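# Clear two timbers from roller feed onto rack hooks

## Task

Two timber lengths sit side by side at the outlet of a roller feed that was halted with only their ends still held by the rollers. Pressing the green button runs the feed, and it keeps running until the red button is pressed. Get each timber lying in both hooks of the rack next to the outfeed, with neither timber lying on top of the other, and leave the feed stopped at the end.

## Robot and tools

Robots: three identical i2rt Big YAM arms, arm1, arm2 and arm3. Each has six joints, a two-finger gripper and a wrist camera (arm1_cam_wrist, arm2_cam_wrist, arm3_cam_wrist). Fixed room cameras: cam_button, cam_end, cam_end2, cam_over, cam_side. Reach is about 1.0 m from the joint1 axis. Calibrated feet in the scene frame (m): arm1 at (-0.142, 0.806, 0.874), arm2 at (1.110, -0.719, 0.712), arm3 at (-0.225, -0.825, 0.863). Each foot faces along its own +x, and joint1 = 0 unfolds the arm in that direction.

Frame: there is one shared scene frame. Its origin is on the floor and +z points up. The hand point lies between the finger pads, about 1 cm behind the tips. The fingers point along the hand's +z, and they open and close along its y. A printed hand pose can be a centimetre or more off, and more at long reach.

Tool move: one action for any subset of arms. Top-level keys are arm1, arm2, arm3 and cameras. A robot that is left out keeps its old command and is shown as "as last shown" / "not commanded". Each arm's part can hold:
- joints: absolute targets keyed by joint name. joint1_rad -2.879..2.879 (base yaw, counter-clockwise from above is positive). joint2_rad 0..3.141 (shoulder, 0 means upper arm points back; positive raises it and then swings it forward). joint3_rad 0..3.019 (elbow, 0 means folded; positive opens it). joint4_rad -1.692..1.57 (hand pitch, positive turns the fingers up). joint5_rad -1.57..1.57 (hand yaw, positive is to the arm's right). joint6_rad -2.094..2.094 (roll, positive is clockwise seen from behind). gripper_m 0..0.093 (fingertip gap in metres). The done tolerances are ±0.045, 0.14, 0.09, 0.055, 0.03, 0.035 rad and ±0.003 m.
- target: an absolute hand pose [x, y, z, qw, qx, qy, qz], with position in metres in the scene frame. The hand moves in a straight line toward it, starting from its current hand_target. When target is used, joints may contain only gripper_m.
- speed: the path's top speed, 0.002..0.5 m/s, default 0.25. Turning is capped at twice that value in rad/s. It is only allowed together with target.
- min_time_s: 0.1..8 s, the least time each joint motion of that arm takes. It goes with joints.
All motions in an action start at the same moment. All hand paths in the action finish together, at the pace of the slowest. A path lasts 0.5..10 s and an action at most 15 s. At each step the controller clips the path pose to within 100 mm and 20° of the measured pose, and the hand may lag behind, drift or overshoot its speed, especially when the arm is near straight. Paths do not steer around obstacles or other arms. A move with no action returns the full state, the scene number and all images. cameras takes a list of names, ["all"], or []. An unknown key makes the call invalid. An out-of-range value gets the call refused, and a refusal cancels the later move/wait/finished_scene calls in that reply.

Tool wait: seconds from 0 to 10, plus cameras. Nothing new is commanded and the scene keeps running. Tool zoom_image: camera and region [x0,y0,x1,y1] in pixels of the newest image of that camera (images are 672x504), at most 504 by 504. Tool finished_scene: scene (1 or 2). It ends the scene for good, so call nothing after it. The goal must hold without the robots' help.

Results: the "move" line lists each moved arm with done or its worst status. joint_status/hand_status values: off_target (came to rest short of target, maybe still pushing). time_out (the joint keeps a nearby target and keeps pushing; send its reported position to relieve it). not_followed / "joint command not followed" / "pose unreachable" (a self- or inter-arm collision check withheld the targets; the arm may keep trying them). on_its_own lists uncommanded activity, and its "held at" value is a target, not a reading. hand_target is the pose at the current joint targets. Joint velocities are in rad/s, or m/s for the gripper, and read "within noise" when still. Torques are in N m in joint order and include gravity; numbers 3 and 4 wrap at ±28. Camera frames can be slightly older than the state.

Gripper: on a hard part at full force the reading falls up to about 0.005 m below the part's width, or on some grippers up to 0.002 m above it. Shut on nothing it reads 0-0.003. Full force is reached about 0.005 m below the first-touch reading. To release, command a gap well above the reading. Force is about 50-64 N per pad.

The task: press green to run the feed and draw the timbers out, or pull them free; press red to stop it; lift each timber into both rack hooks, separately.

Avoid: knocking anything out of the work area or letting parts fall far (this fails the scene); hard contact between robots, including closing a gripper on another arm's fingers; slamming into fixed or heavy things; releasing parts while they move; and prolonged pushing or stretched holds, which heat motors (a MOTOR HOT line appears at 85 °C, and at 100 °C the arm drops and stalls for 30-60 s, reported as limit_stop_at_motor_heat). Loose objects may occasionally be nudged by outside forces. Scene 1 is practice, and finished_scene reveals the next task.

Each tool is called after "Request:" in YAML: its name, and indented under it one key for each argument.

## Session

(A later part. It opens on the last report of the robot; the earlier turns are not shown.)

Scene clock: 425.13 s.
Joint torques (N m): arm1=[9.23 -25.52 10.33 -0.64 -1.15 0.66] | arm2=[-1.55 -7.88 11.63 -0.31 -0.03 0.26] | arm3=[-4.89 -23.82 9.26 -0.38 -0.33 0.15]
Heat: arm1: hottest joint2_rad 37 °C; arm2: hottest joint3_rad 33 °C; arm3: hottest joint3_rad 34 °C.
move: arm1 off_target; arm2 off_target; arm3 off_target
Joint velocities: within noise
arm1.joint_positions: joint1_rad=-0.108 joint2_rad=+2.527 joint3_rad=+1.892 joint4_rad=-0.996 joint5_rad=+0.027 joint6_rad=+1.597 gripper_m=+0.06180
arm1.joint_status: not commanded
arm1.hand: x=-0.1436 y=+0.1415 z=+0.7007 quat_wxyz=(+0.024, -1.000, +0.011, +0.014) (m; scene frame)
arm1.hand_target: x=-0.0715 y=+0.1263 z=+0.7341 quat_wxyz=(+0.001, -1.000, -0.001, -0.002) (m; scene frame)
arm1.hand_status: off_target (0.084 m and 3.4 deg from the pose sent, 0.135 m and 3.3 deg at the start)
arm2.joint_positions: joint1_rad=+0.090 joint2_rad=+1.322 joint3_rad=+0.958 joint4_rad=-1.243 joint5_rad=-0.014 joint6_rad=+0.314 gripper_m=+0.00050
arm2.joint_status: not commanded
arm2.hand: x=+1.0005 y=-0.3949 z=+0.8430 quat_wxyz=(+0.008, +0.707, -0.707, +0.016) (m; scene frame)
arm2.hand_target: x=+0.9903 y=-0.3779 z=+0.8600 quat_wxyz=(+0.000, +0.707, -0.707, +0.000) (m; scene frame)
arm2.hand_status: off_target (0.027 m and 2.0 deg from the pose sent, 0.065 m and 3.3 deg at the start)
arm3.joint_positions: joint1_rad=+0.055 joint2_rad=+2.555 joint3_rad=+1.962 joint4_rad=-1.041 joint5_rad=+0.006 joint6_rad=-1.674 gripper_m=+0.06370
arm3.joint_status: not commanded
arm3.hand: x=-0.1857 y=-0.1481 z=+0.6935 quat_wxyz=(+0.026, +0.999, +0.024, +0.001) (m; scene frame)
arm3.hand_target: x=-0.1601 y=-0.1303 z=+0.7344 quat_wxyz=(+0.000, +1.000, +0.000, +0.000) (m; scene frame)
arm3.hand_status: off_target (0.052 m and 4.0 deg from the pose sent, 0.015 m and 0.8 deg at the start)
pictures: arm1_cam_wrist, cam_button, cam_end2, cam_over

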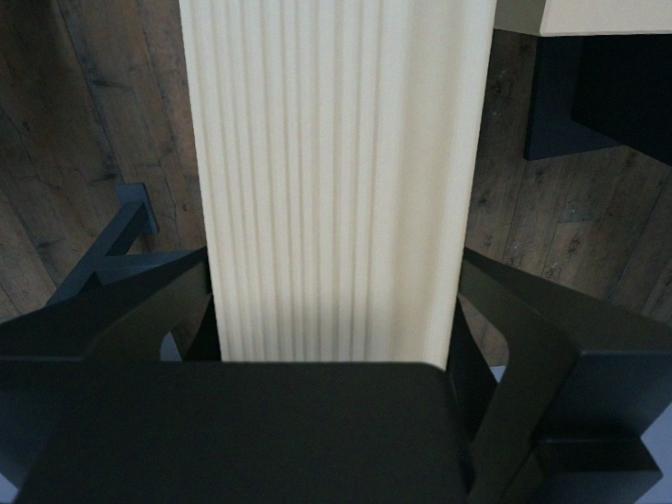

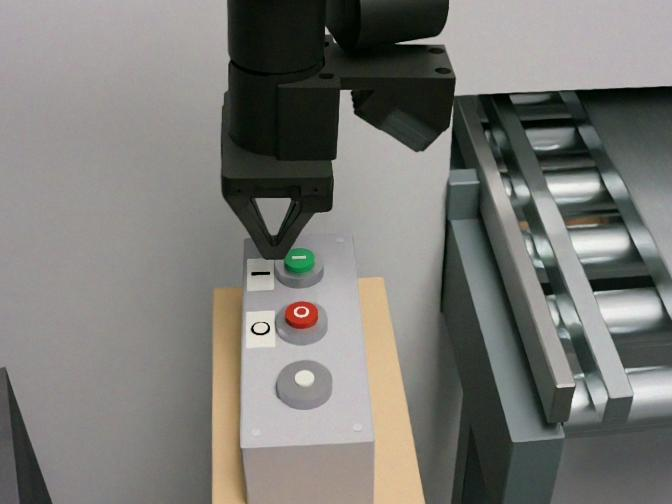

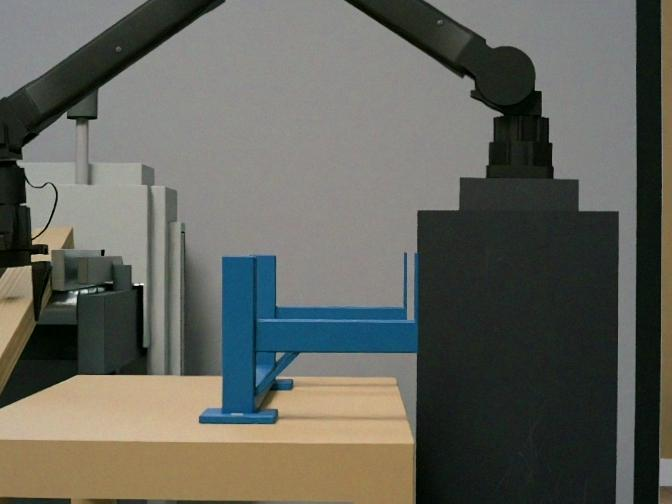

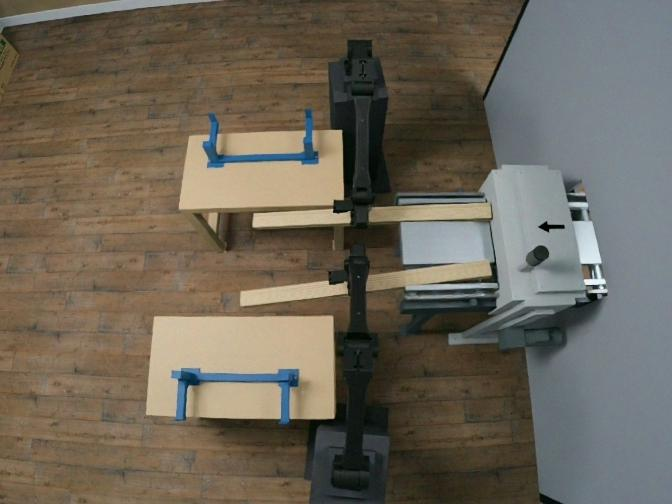

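Request:
move:
  arm1: {"target": [-0.16, 0.122, 0.80, 0, 1, 0, 0], "speed": 0.06}
  arm3: {"target": [-0.18, -0.127, 0.80, 0, 1, 0, 0], "speed": 0.06}
  cameras: ["cam_end","cam_end2","cam_side","cam_over"]

Request:
zoom_image:
  camera: "cam_over"
  region: [220, 160, 620, 360]

Scene clock: 448.87 s.
Joint torques (N m): arm1=[-0.5 -29.57 10.55 -2.61 -0.38 -0.33] | arm2=[-1.61 -7.94 11.63 -0.31 -0.03 0.26] | arm3=[-2.37 -28.1 9.98 -2.39 0.19 0.46]
Heat: arm1: hottest joint2_rad 37 °C; arm2: hottest joint3_rad 34 °C; arm3: hottest joint3_rad 35 °C.
move: arm1 off_target; arm3 off_target
Joint velocities: within noise
arm1.joint_positions: joint1_rad=-0.128 joint2_rad=+2.487 joint3_rad=+1.891 joint4_rad=-1.046 joint5_rad=+0.014 joint6_rad=+1.583 gripper_m=+0.06180
arm1.joint_status: not commanded
arm1.hand: x=-0.1542 y=+0.1427 z=+0.7271 quat_wxyz=(+0.030, -0.999, +0.013, +0.006) (m; scene frame)
arm1.hand_target: x=-0.1600 y=+0.1233 z=+0.7967 quat_wxyz=(-0.001, -1.000, +0.000, +0.001) (m; scene frame)
arm1.hand_status: off_target (0.076 m and 3.8 deg from the pose sent, 0.103 m and 3.4 deg at the start)
arm2: as last shown
arm2.hand_target: x=+0.9903 y=-0.3780 z=+0.8600 quat_wxyz=(+0.000, +0.707, -0.707, +0.000) (m; scene frame)
arm3.joint_positions: joint1_rad=+0.055 joint2_rad=+2.527 joint3_rad=+1.962 joint4_rad=-1.077 joint5_rad=-0.012 joint6_rad=-1.675 gripper_m=+0.06370
arm3.joint_status: not commanded
arm3.hand: x=-0.1885 y=-0.1486 z=+0.7126 quat_wxyz=(+0.029, +0.999, +0.024, -0.008) (m; scene frame)
arm3.hand_target: x=-0.1803 y=-0.1284 z=+0.7953 quat_wxyz=(-0.002, +1.000, +0.000, -0.001) (m; scene frame)
arm3.hand_status: off_target (0.090 m and 4.4 deg from the pose sent, 0.109 m and 4.0 deg at the start)
pictures: cam_end, cam_end2, cam_over, cam_side

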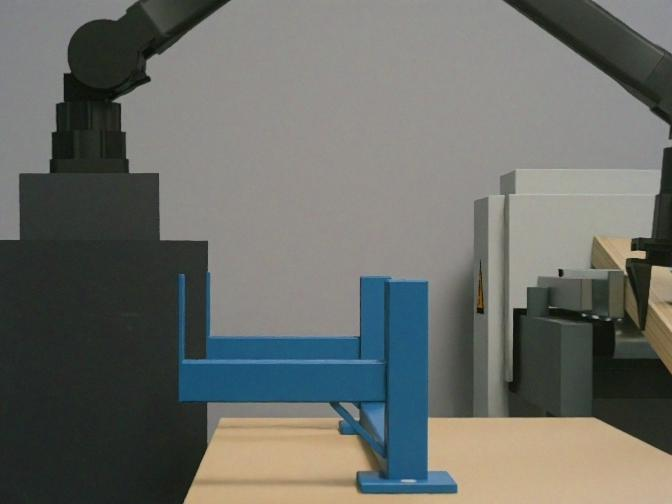

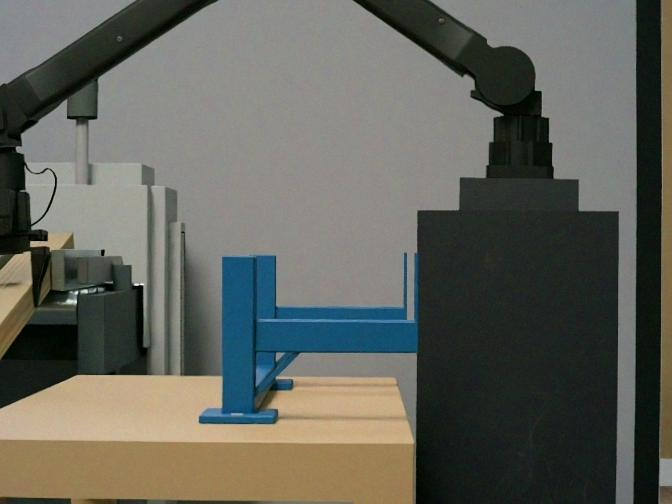

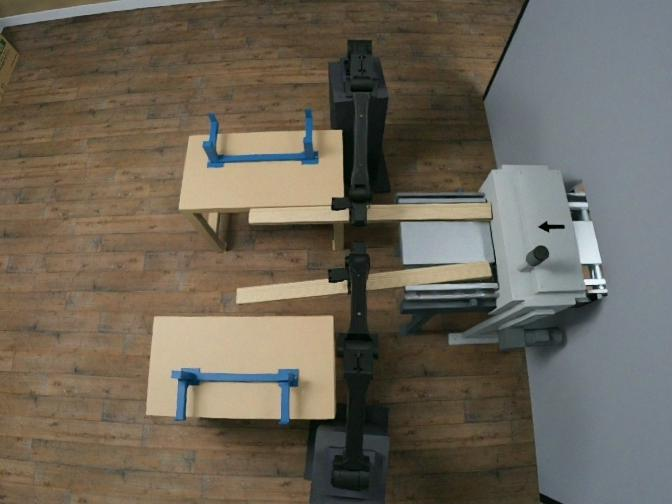

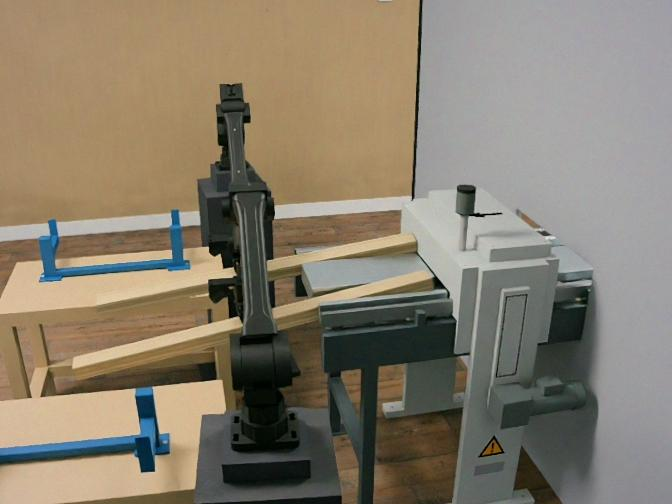

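Scaled by 1.260 from the camera's 672x504 image, which has a finer 960x720 frame.

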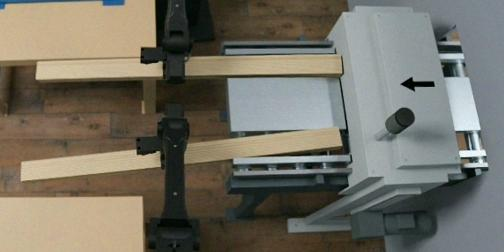

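Request:
move:
  arm1: {"target": [-0.25, 0.13, 0.82, 0, 0.9986, 0, -0.0523], "speed": 0.08}
  arm3: {"target": [-0.27, -0.135, 0.82, 0, 0.9962, 0, -0.0872], "speed": 0.08}

Request:
move:
  arm1: {"target": [-0.27, 0.14, 0.92, 0, 0.9986, 0, -0.0523], "speed": 0.1}
  arm3: {"target": [-0.28, -0.145, 0.92, 0, 0.9962, 0, -0.0872], "speed": 0.1}
  cameras: ["cam_end","cam_end2","cam_side","cam_over"]

Scene clock: 483.80 s.
Joint torques (N m): arm1=[-1.14 -28.98 10.26 -1.57 0.47 -0.5] | arm2=[-1.55 -7.88 11.64 -0.31 -0.03 0.26] | arm3=[-1.08 -27.22 8.69 -0.88 -0.62 0.77]
Heat: arm1: hottest joint2_rad 45 °C; arm2: hottest joint3_rad 35 °C; arm3: hottest joint3_rad 36 °C.
move: arm1 off_target; arm3 off_target
Joint velocities: within noise
arm1.joint_positions: joint1_rad=-0.225 joint2_rad=+2.447 joint3_rad=+1.889 joint4_rad=-1.082 joint5_rad=+0.099 joint6_rad=+1.498 gripper_m=+0.06180
arm1.joint_status: not commanded
arm1.hand: x=-0.2333 y=+0.1480 z=+0.7533 quat_wxyz=(+0.033, -0.998, +0.018, +0.046) (m; scene frame)
arm1.hand_target: x=-0.2497 y=+0.1315 z=+0.8174 quat_wxyz=(+0.000, -0.999, +0.001, +0.054) (m; scene frame)
arm1.hand_status: off_target (0.071 m and 4.4 deg from the pose sent, 0.134 m and 6.4 deg at the start)
arm2: as last shown
arm3.joint_positions: joint1_rad=+0.124 joint2_rad=+2.471 joint3_rad=+1.942 joint4_rad=-1.129 joint5_rad=-0.169 joint6_rad=-1.624 gripper_m=+0.06370
arm3.joint_status: not commanded
arm3.hand: x=-0.2623 y=-0.1546 z=+0.7463 quat_wxyz=(+0.035, +0.995, +0.030, -0.085) (m; scene frame)
arm3.hand_target: x=-0.2699 y=-0.1365 z=+0.8170 quat_wxyz=(+0.000, +0.996, +0.001, -0.089) (m; scene frame)
arm3.hand_status: off_target (0.077 m and 5.3 deg from the pose sent, 0.136 m and 10.0 deg at the start)
pictures: none

Scene clock: 485.60 s.
Joint torques (N m): arm1=[0.67 -29.22 13.78 -1.07 -0.12 -0.12] | arm2=[-1.55 -7.88 11.64 -0.29 -0.03 0.26] | arm3=[-0.79 -27.46 11.93 -2.54 -0.41 0.99]
Heat: arm1: hottest joint2_rad 44 °C; arm2: hottest joint3_rad 35 °C; arm3: hottest joint3_rad 36 °C.
move: arm1 off_target; arm3 off_target
Joint velocities: within noise
arm1.joint_positions: joint1_rad=-0.273 joint2_rad=+2.323 joint3_rad=+1.889 joint4_rad=-1.262 joint5_rad=+0.114 joint6_rad=+1.422 gripper_m=+0.06180
arm1.joint_status: not commanded
arm1.hand: x=-0.2646 y=+0.1715 z=+0.8363 quat_wxyz=(+0.064, -0.997, +0.002, +0.046) (m; scene frame)
arm1.hand_target: x=-0.2692 y=+0.1448 z=+0.9183 quat_wxyz=(+0.000, -0.999, +0.000, +0.053) (m; scene frame)
arm1.hand_status: off_target (0.090 m and 7.4 deg from the pose sent, 0.171 m and 4.4 deg at the start; pose on its path clipped on 23 of 54 steps)
arm2: as last shown
arm3.joint_positions: joint1_rad=+0.134 joint2_rad=+2.345 joint3_rad=+1.930 joint4_rad=-1.232 joint5_rad=-0.176 joint6_rad=-1.630 gripper_m=+0.06370
arm3.joint_status: not commanded
arm3.hand: x=-0.2704 y=-0.1592 z=+0.8264 quat_wxyz=(+0.030, +0.995, +0.038, -0.088) (m; scene frame)
arm3.hand_target: x=-0.2799 y=-0.1476 z=+0.9153 quat_wxyz=(-0.003, +0.996, +0.002, -0.090) (m; scene frame)
arm3.hand_status: off_target (0.095 m and 5.6 deg from the pose sent, 0.175 m and 5.3 deg at the start; pose on its path clipped on 30 of 54 steps)
pictures: cam_end, cam_end2, cam_over, cam_side

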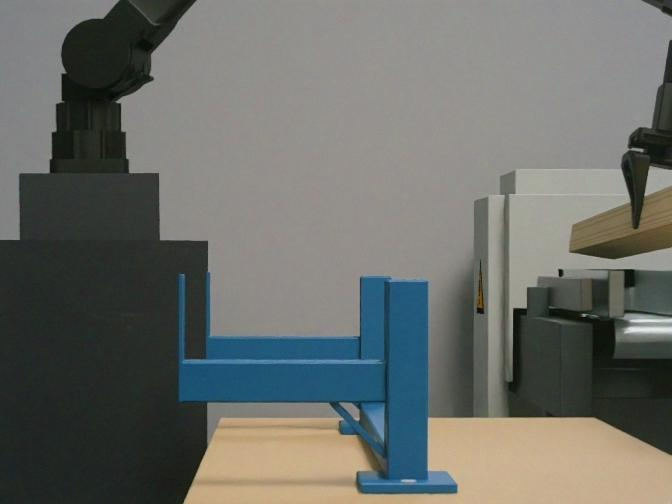

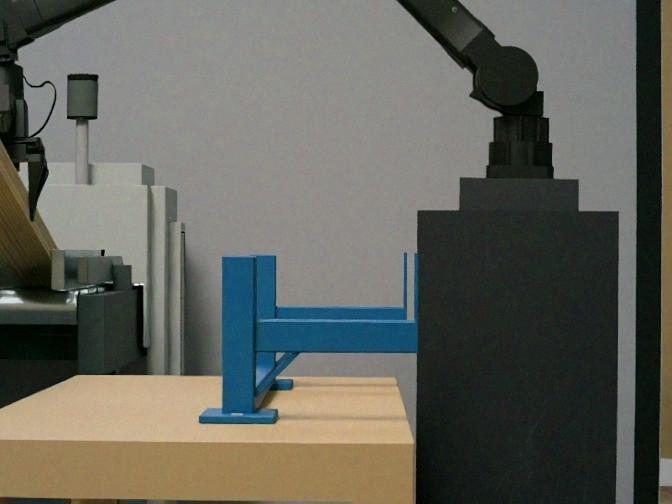

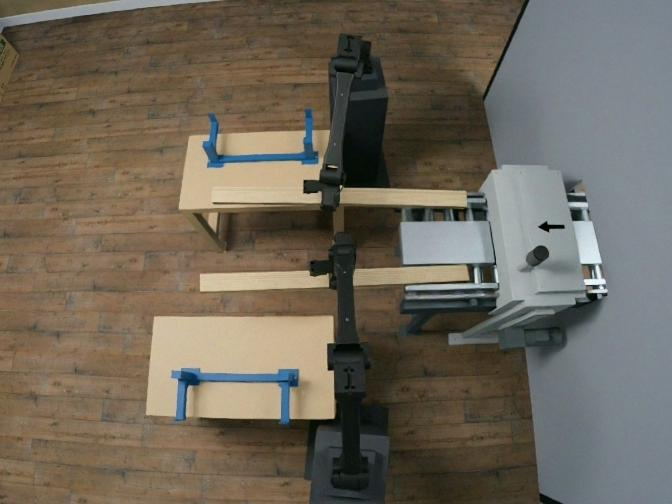

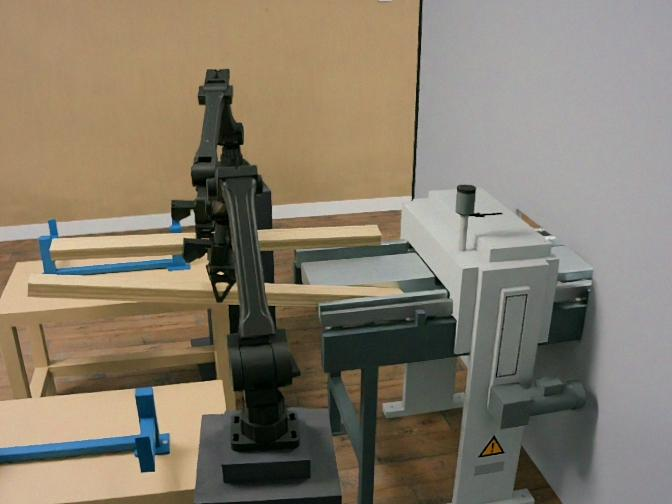

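Request:
move:
  arm1: {"target": [-0.55, 0.50, 0.93, 0, 0.9997, 0, -0.0262], "speed": 0.12}
  arm3: {"target": [-0.33, -0.20, 0.94, 0, 0.9994, 0, -0.035], "speed": 0.12}

Request:
move:
  arm3: {"target": [-0.55, -0.50, 0.93, 0, 0.9994, 0, -0.035], "speed": 0.12}
  cameras: ["cam_end","cam_end2","cam_side","cam_over"]

Scene clock: 503.53 s.
Joint torques (N m): arm1=[0.5 -20.84 10.93 -0.23 -0.24 -0.1] | arm2=[-1.55 -7.88 11.63 -0.29 -0.03 0.26] | arm3=[4.42 -27.87 6.58 -3.25 -0.99 1.52]
Heat: arm1: hottest joint2_rad 45 °C; arm2: hottest joint3_rad 36 °C; arm3: hottest joint3_rad 38 °C.
move: arm1 off_target; arm3 off_target
Joint velocities: within noise
arm1.joint_positions: joint1_rad=-1.024 joint2_rad=+1.855 joint3_rad=+1.240 joint4_rad=-1.018 joint5_rad=+0.050 joint6_rad=+0.670 gripper_m=+0.06180
arm1.joint_status: not commanded
arm1.hand: x=-0.5343 y=+0.5134 z=+0.8840 quat_wxyz=(+0.033, -0.999, +0.004, -0.010) (m; scene frame)
arm1.hand_target: x=-0.5488 y=+0.5011 z=+0.9292 quat_wxyz=(+0.000, -1.000, +0.000, +0.026) (m; scene frame)
arm1.hand_status: off_target (0.050 m and 5.6 deg from the pose sent, 0.445 m and 7.7 deg at the start)
arm2: as last shown
arm3.joint_positions: joint1_rad=+0.170 joint2_rad=+2.237 joint3_rad=+1.824 joint4_rad=-1.152 joint5_rad=-0.050 joint6_rad=-1.588 gripper_m=+0.06370
arm3.joint_status: not commanded
arm3.hand: x=-0.2721 y=-0.1660 z=+0.8562 quat_wxyz=(-0.009, +0.999, +0.038, -0.025) (m; scene frame)
arm3.hand_target: x=-0.3217 y=-0.1940 z=+0.9253 quat_wxyz=(-0.001, +0.999, +0.004, -0.035) (m; scene frame)
arm3.hand_status: off_target (0.107 m and 4.7 deg from the pose sent, 0.135 m and 8.3 deg at the start; pose on its path clipped on 41 of 140 steps)
pictures: none

Scene clock: 507.23 s.
Joint torques (N m): arm1=[0.44 -20.89 10.92 -0.24 -0.24 -0.1] | arm2=[-1.55 -7.94 11.63 -0.31 -0.03 0.26] | arm3=[5.83 -23.06 2.44 -4.19 -1.16 1.41]
Heat: arm1: hottest joint2_rad 44 °C; arm2: hottest joint3_rad 36 °C; arm3: hottest joint2_rad 37 °C.
move: arm3 off_target
Joint velocities: within noise
arm1, arm2: as last shown
arm3.joint_positions: joint1_rad=+0.174 joint2_rad=+2.138 joint3_rad=+1.639 joint4_rad=-0.923 joint5_rad=-0.028 joint6_rad=-1.551 gripper_m=+0.06370
arm3.joint_status: not commanded
arm3.hand: x=-0.2710 y=-0.1715 z=+0.8566 quat_wxyz=(-0.080, +0.996, +0.023, -0.017) (m; scene frame)
arm3.hand_target: x=-0.3261 y=-0.2378 z=+0.8691 quat_wxyz=(-0.003, +1.000, +0.002, -0.027) (m; scene frame)
arm3.hand_status: off_target (0.437 m and 9.8 deg from the pose sent, 0.441 m and 4.7 deg at the start; pose on its path clipped on 107 of 111 steps)
pictures: cam_end, cam_end2, cam_over, cam_side

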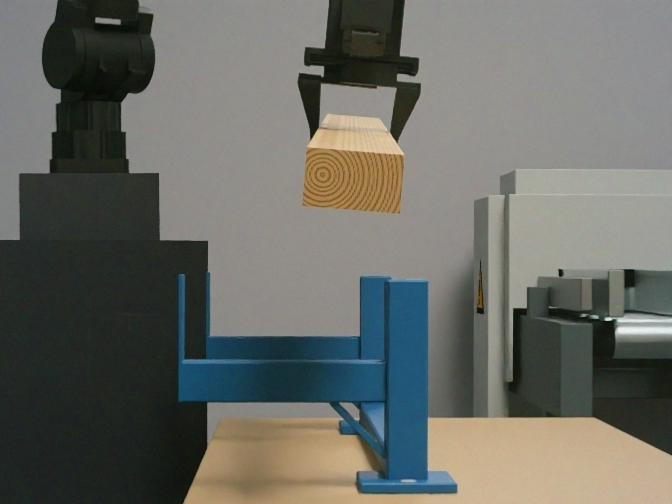

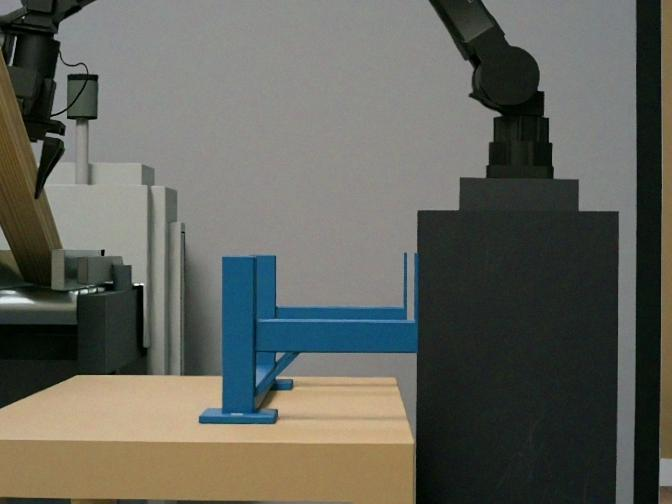

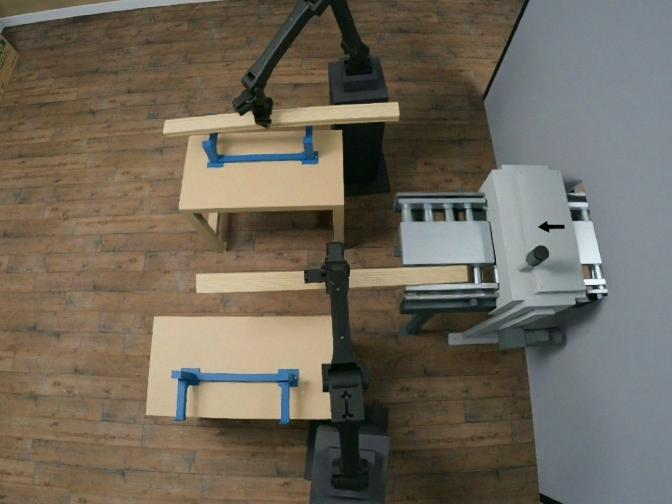

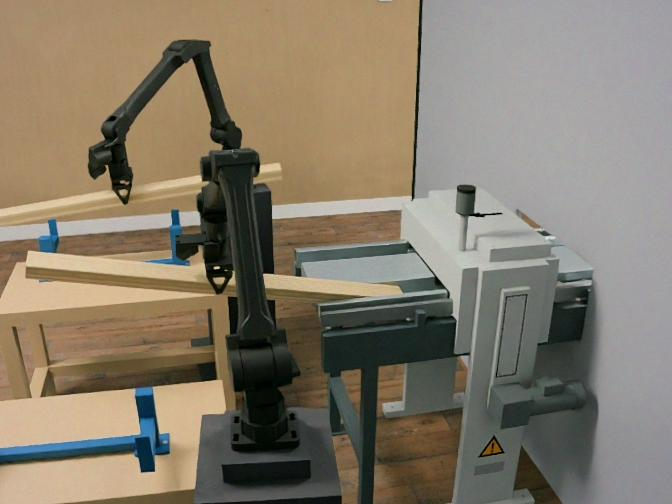

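Request:
move:
  arm3: {"target": [-0.27, -0.16, 0.97, 0, 0.9976, 0, 0.07], "speed": 0.12}

Request:
move:
  arm3: {"target": [-0.28, -0.16, 1.03, 0, 0.9962, 0, 0.0872], "speed": 0.12}
  cameras: ["cam_end2","cam_side","cam_over"]

Scene clock: 524.03 s.
Joint torques (N m): arm1=[0.67 -20.89 10.92 -0.18 -0.24 -0.1] | arm2=[-1.55 -7.88 11.63 -0.29 -0.03 0.26] | arm3=[-2.61 -22.48 15.95 -0.64 0.11 0.27]
Heat: arm1: hottest joint2_rad 42 °C; arm2: hottest joint3_rad 36 °C; arm3: hottest joint2_rad 40 °C.
move: arm3 off_target
Joint velocities: within noise
arm1, arm2: as last shown
arm3.joint_positions: joint1_rad=+0.223 joint2_rad=+2.215 joint3_rad=+1.893 joint4_rad=-1.408 joint5_rad=+0.130 joint6_rad=-1.489 gripper_m=+0.06384
arm3.joint_status: not commanded
arm3.hand: x=-0.2723 y=-0.1998 z=+0.8988 quat_wxyz=(+0.066, +0.995, +0.020, +0.073) (m; scene frame)
arm3.hand_target: x=-0.2693 y=-0.1671 z=+0.9707 quat_wxyz=(-0.001, +0.998, +0.000, +0.069) (m; scene frame)
arm3.hand_status: off_target (0.082 m and 8.0 deg from the pose sent, 0.114 m and 13.8 deg at the start)
pictures: none

Scene clock: 525.07 s.
Joint torques (N m): arm1=[0.79 -21.01 10.95 -0.24 -0.23 -0.1] | arm2=[-1.55 -7.94 11.63 -0.29 -0.03 0.26] | arm3=[-1.03 -25.76 14.46 -0.83 0.52 0.18]
Heat: arm1: hottest joint2_rad 42 °C; arm2: hottest joint3_rad 36 °C; arm3: hottest joint2_rad 40 °C.
move: arm3 off_target
Joint velocities: within noise
arm1, arm2: as last shown
arm3.joint_positions: joint1_rad=+0.226 joint2_rad=+2.215 joint3_rad=+1.893 joint4_rad=-1.441 joint5_rad=+0.153 joint6_rad=-1.458 gripper_m=+0.06384
arm3.joint_status: not commanded
arm3.hand: x=-0.2692 y=-0.2073 z=+0.9007 quat_wxyz=(+0.080, +0.993, +0.008, +0.087) (m; scene frame)
arm3.hand_target: x=-0.2762 y=-0.1811 z=+0.9928 quat_wxyz=(+0.000, +0.996, +0.000, +0.086) (m; scene frame)
arm3.hand_status: off_target (0.138 m and 9.2 deg from the pose sent, 0.137 m and 8.1 deg at the start; pose on its path clipped on 25 of 31 steps)
pictures: cam_end2, cam_over, cam_side

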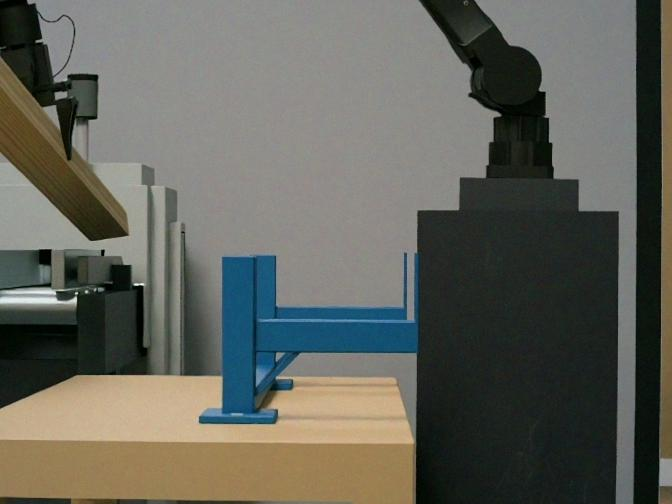

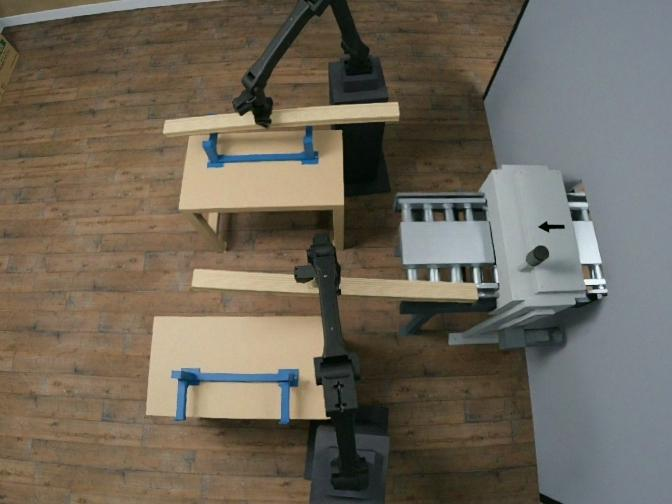

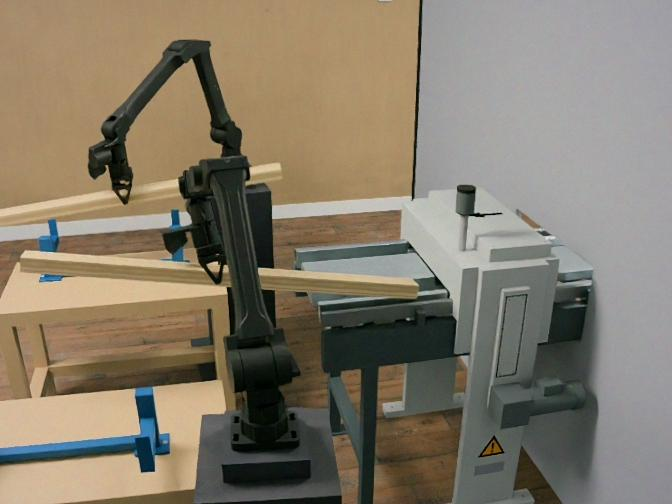

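Request:
move:
  arm3: {"target": [-0.33, -0.25, 1.02, 0, 0.9925, 0, 0.122], "speed": 0.12}
  cameras: ["cam_end2","cam_side","cam_over"]

Scene clock: 535.60 s.
Joint torques (N m): arm1=[0.62 -20.89 10.89 -0.2 -0.23 -0.11] | arm2=[-1.55 -7.94 11.63 -0.29 -0.03 0.26] | arm3=[-1.9 -23.53 10.55 -0.66 0.61 0.16]
Heat: arm1: hottest joint2_rad 41 °C; arm2: hottest joint3_rad 37 °C; arm3: hottest joint2_rad 39 °C.
move: arm3 off_target
Joint velocities: within noise
arm1: as last shown
arm2.joint_positions: joint1_rad=+0.090 joint2_rad=+1.322 joint3_rad=+0.958 joint4_rad=-1.243 joint5_rad=-0.014 joint6_rad=+0.314 gripper_m=+0.00050
arm2.joint_status: not commanded
arm2.hand: x=+1.0005 y=-0.3949 z=+0.8430 quat_wxyz=(+0.008, +0.707, -0.707, +0.016) (m; scene frame)
arm2.hand_target: x=+0.9903 y=-0.3780 z=+0.8600 quat_wxyz=(+0.000, +0.707, -0.707, +0.000) (m; scene frame)
arm2.hand_status: not commanded
arm3.joint_positions: joint1_rad=+0.364 joint2_rad=+2.040 joint3_rad=+1.738 joint4_rad=-1.441 joint5_rad=+0.214 joint6_rad=-1.326 gripper_m=+0.06384
arm3.joint_status: not commanded
arm3.hand: x=-0.3331 y=-0.2585 z=+0.9531 quat_wxyz=(+0.051, +0.991, +0.013, +0.125) (m; scene frame)
arm3.hand_target: x=-0.3295 y=-0.2524 z=+1.0174 quat_wxyz=(+0.000, +0.993, +0.000, +0.122) (m; scene frame)
arm3.hand_status: off_target (0.067 m and 6.0 deg from the pose sent, 0.141 m and 10.1 deg at the start)
pictures: cam_end2, cam_over, cam_side

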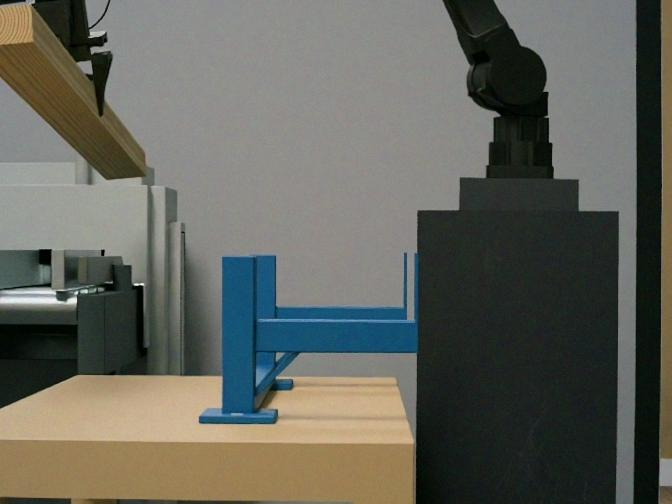

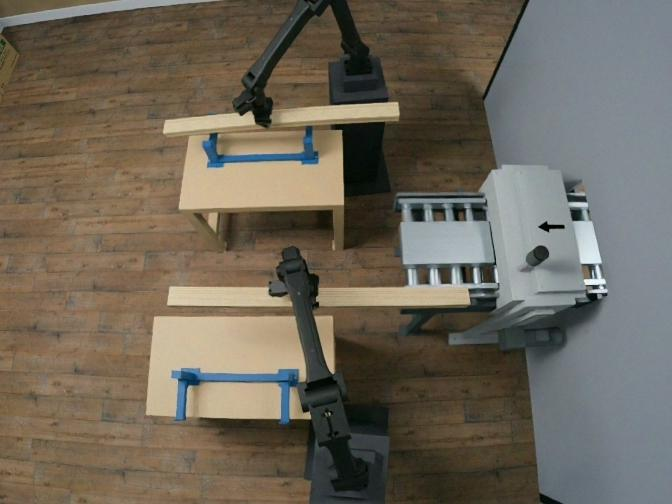

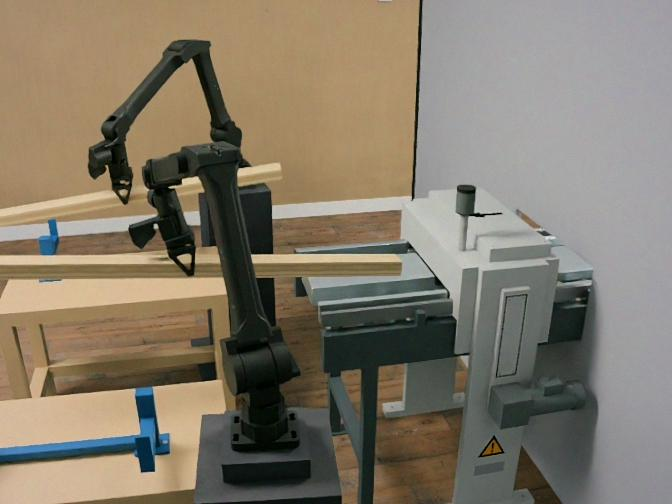

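Request:
move:
  arm1: {"target": [-0.56, 0.52, 0.87, 0, 0.9962, 0, -0.0872], "speed": 0.1}
  arm3: {"target": [-0.55, -0.57, 0.96, 0, 0.985, 0, 0.174], "speed": 0.12}
  cameras: ["cam_end","cam_end2","cam_side","cam_over","arm1_cam_wrist","arm3_cam_wrist"]

Scene clock: 564.63 s.
Joint torques (N m): arm1=[-0.38 -17.49 9.89 0.53 0.09 -0.1] | arm2=[-1.49 -7.94 11.63 -0.29 -0.03 0.26] | arm3=[-2.02 -15.79 8.98 -1.62 0.41 0.14]
Heat: arm1: hottest joint2_rad 39 °C; arm2: hottest joint3_rad 37 °C; arm3: hottest joint3_rad 39 °C.
move: arm1 off_target; arm3 off_target
Joint velocities: within noise
arm1.joint_positions: joint1_rad=-1.034 joint2_rad=+1.853 joint3_rad=+1.095 joint4_rad=-0.748 joint5_rad=+0.114 joint6_rad=+0.643 gripper_m=+0.06180
arm1.joint_status: not commanded
arm1.hand: x=-0.5408 y=+0.5284 z=+0.8427 quat_wxyz=(+0.020, -0.998, -0.001, +0.059) (m; scene frame)
arm1.hand_target: x=-0.5594 y=+0.5206 z=+0.8701 quat_wxyz=(+0.000, -0.996, +0.000, +0.087) (m; scene frame)
arm1.hand_status: off_target (0.034 m and 4.0 deg from the pose sent, 0.030 m and 11.8 deg at the start)
arm2: as last shown
arm3.joint_positions: joint1_rad=+1.092 joint2_rad=+1.761 joint3_rad=+1.228 joint4_rad=-1.366 joint5_rad=+0.169 joint6_rad=-0.575 gripper_m=+0.06384
arm3.joint_status: not commanded
arm3.hand: x=-0.5491 y=-0.5731 z=+0.9289 quat_wxyz=(+0.014, +0.983, +0.005, +0.182) (m; scene frame)
arm3.hand_target: x=-0.5497 y=-0.5703 z=+0.9588 quat_wxyz=(+0.000, +0.985, +0.000, +0.174) (m; scene frame)
arm3.hand_status: off_target (0.031 m and 2.0 deg from the pose sent, 0.380 m and 8.2 deg at the start)
pictures: arm1_cam_wrist, arm3_cam_wrist, cam_end, cam_end2, cam_over, cam_side

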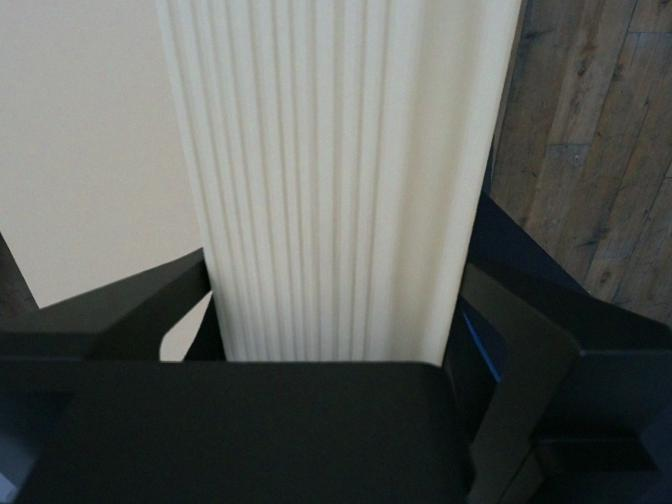

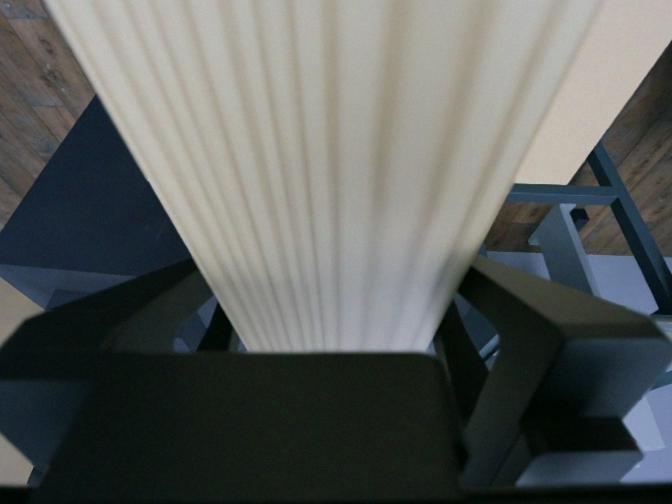

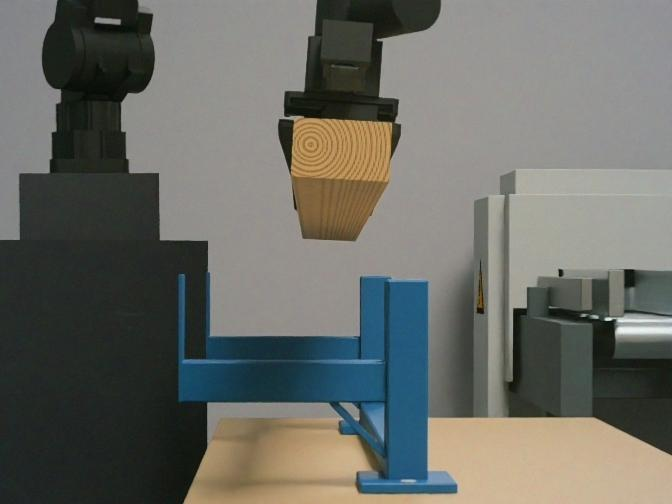

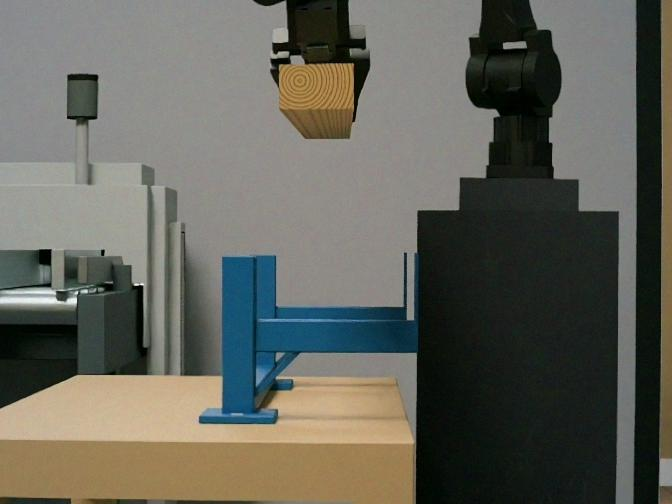

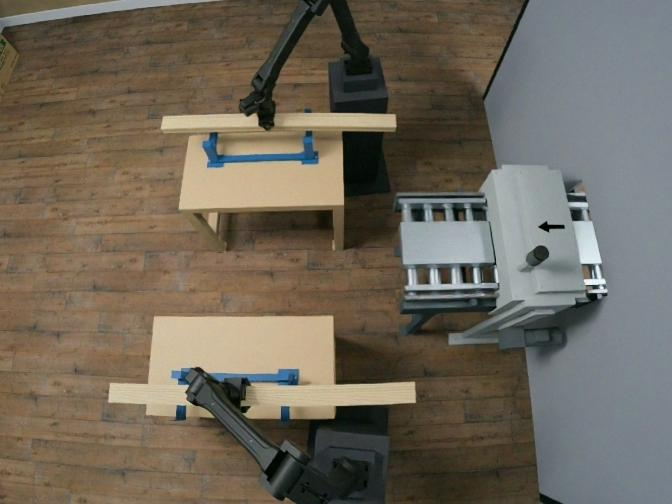

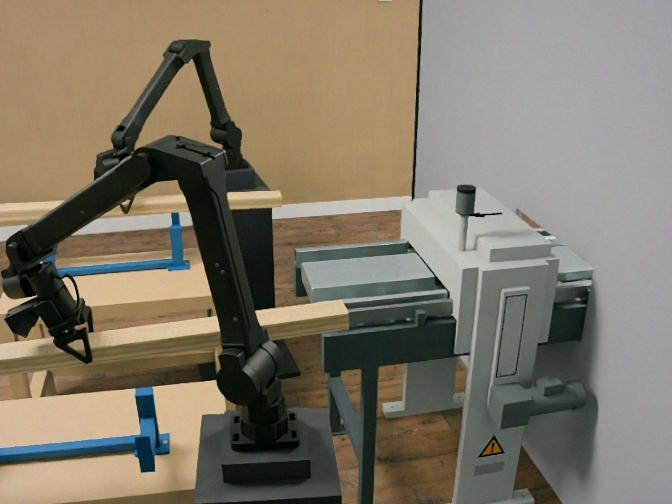

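Request:
move:
  arm1: {"target": [-0.62, 0.562, 0.83, 0, 0.9976, 0, -0.0698], "speed": 0.1}
  arm3: {"target": [-0.62, -0.592, 0.85, 0, 0.989, 0, 0.148], "speed": 0.1}
  cameras: ["cam_end","cam_end2","cam_side","cam_over"]

Scene clock: 584.80 s.
Joint torques (N m): arm1=[0.09 -17.9 12.79 0.23 -0.16 -0.11] | arm2=[-1.55 -7.94 11.63 -0.31 -0.03 0.26] | arm3=[-1.49 -16.5 9.37 -0.72 0.2 0.14]
Heat: arm1: hottest joint2_rad 35 °C; arm2: hottest joint3_rad 38 °C; arm3: hottest joint3_rad 39 °C.
move: arm1 off_target; arm3 off_target
Joint velocities: within noise
arm1.joint_positions: joint1_rad=-1.182 joint2_rad=+1.977 joint3_rad=+1.137 joint4_rad=-0.711 joint5_rad=+0.083 joint6_rad=+0.503 gripper_m=+0.06180
arm1.joint_status: not commanded
arm1.hand: x=-0.5817 y=+0.5808 z=+0.7959 quat_wxyz=(+0.026, -0.999, +0.001, +0.028) (m; scene frame)
arm1.hand_target: x=-0.6177 y=+0.5634 z=+0.8316 quat_wxyz=(+0.000, -0.998, +0.000, +0.070) (m; scene frame)
arm1.hand_status: off_target (0.055 m and 5.6 deg from the pose sent, 0.087 m and 2.6 deg at the start)
arm2: as last shown
arm3.joint_positions: joint1_rad=+1.192 joint2_rad=+1.981 joint3_rad=+1.228 joint4_rad=-1.151 joint5_rad=+0.117 joint6_rad=-0.480 gripper_m=+0.06384
arm3.joint_status: not commanded
arm3.hand: x=-0.5974 y=-0.6024 z=+0.8216 quat_wxyz=(+0.020, +0.985, +0.004, +0.174) (m; scene frame)
arm3.hand_target: x=-0.6190 y=-0.5927 z=+0.8501 quat_wxyz=(+0.000, +0.989, +0.000, +0.148) (m; scene frame)
arm3.hand_status: off_target (0.038 m and 3.8 deg from the pose sent, 0.108 m and 4.3 deg at the start)
pictures: cam_end, cam_end2, cam_over, cam_side

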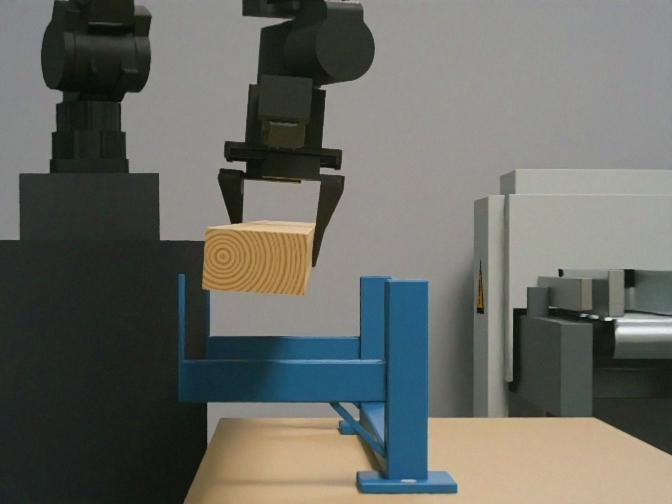

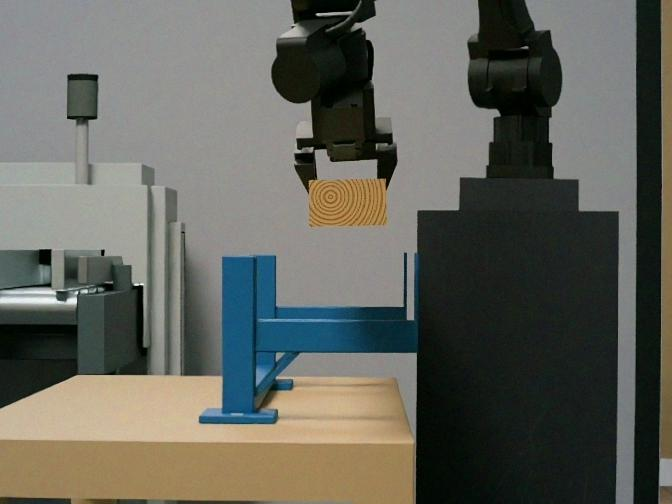

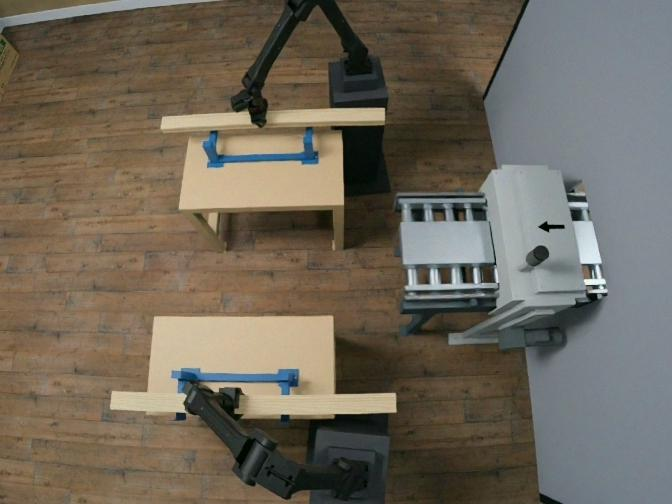

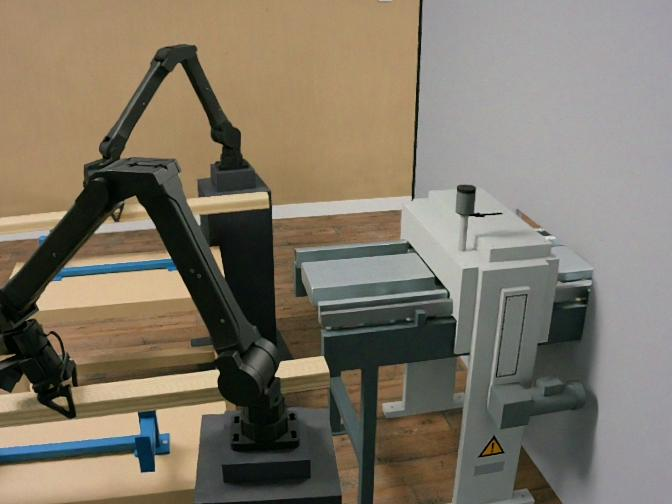

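Request:
move:
  arm1: {"target": [-0.61, 0.563, 0.785, 0, 0.9976, 0, -0.0698], "speed": 0.08}
  arm3: {"target": [-0.62, -0.583, 0.775, 0, 0.992, 0, 0.126], "speed": 0.08}
  cameras: ["cam_end","cam_end2","cam_side"]

Scene clock: 602.47 s.
Joint torques (N m): arm1=[0.73 -18.9 8.55 0.44 -0.13 -0.03] | arm2=[-1.55 -7.88 11.63 -0.31 -0.03 0.26] | arm3=[-2.78 -17.08 6.37 -0.29 0.13 -0.01]
Heat: arm1: hottest joint2_rad 35 °C; arm2: hottest joint3_rad 38 °C; arm3: hottest joint3_rad 39 °C.
move: arm1 off_target; arm3 off_target
Joint velocities: within noise
arm1.joint_positions: joint1_rad=-1.182 joint2_rad=+2.054 joint3_rad=+1.137 joint4_rad=-0.602 joint5_rad=+0.083 joint6_rad=+0.503 gripper_m=+0.06180
arm1.joint_status: not commanded
arm1.hand: x=-0.5897 y=+0.5758 z=+0.7601 quat_wxyz=(+0.018, -0.999, +0.001, +0.042) (m; scene frame)
arm1.hand_target: x=-0.6093 y=+0.5634 z=+0.7853 quat_wxyz=(+0.000, -0.998, +0.000, +0.070) (m; scene frame)
arm1.hand_status: off_target (0.035 m and 3.8 deg from the pose sent, 0.035 m and 5.6 deg at the start)
arm2: as last shown
arm3.joint_positions: joint1_rad=+1.186 joint2_rad=+2.101 joint3_rad=+1.216 joint4_rad=-0.950 joint5_rad=+0.105 joint6_rad=-0.485 gripper_m=+0.06384
arm3.joint_status: not commanded
arm3.hand: x=-0.6115 y=-0.5935 z=+0.7544 quat_wxyz=(+0.010, +0.990, +0.001, +0.140) (m; scene frame)
arm3.hand_target: x=-0.6196 y=-0.5832 z=+0.7746 quat_wxyz=(+0.000, +0.992, +0.000, +0.126) (m; scene frame)
arm3.hand_status: off_target (0.025 m and 2.0 deg from the pose sent, 0.055 m and 6.0 deg at the start)
pictures: cam_end, cam_end2, cam_side

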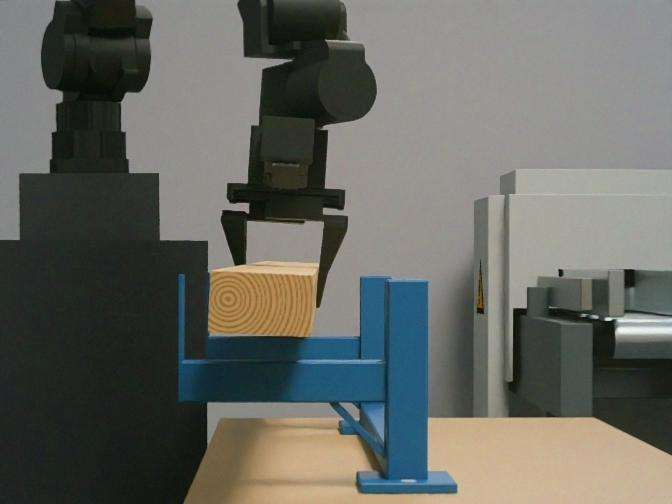

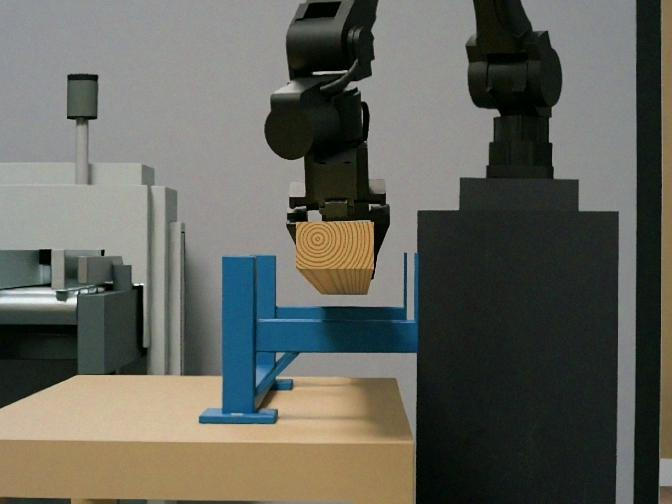

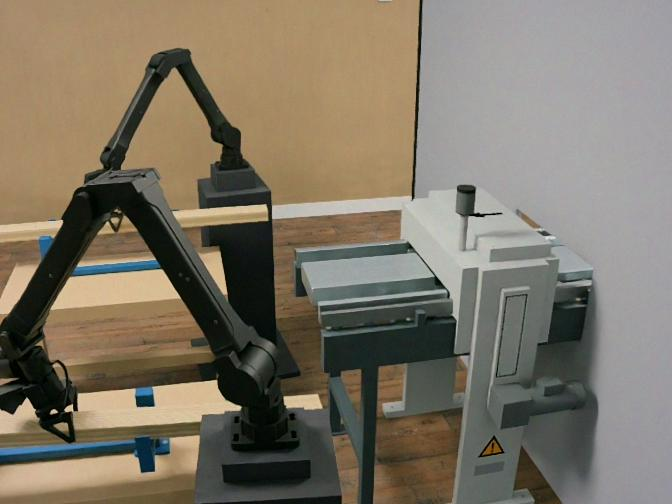

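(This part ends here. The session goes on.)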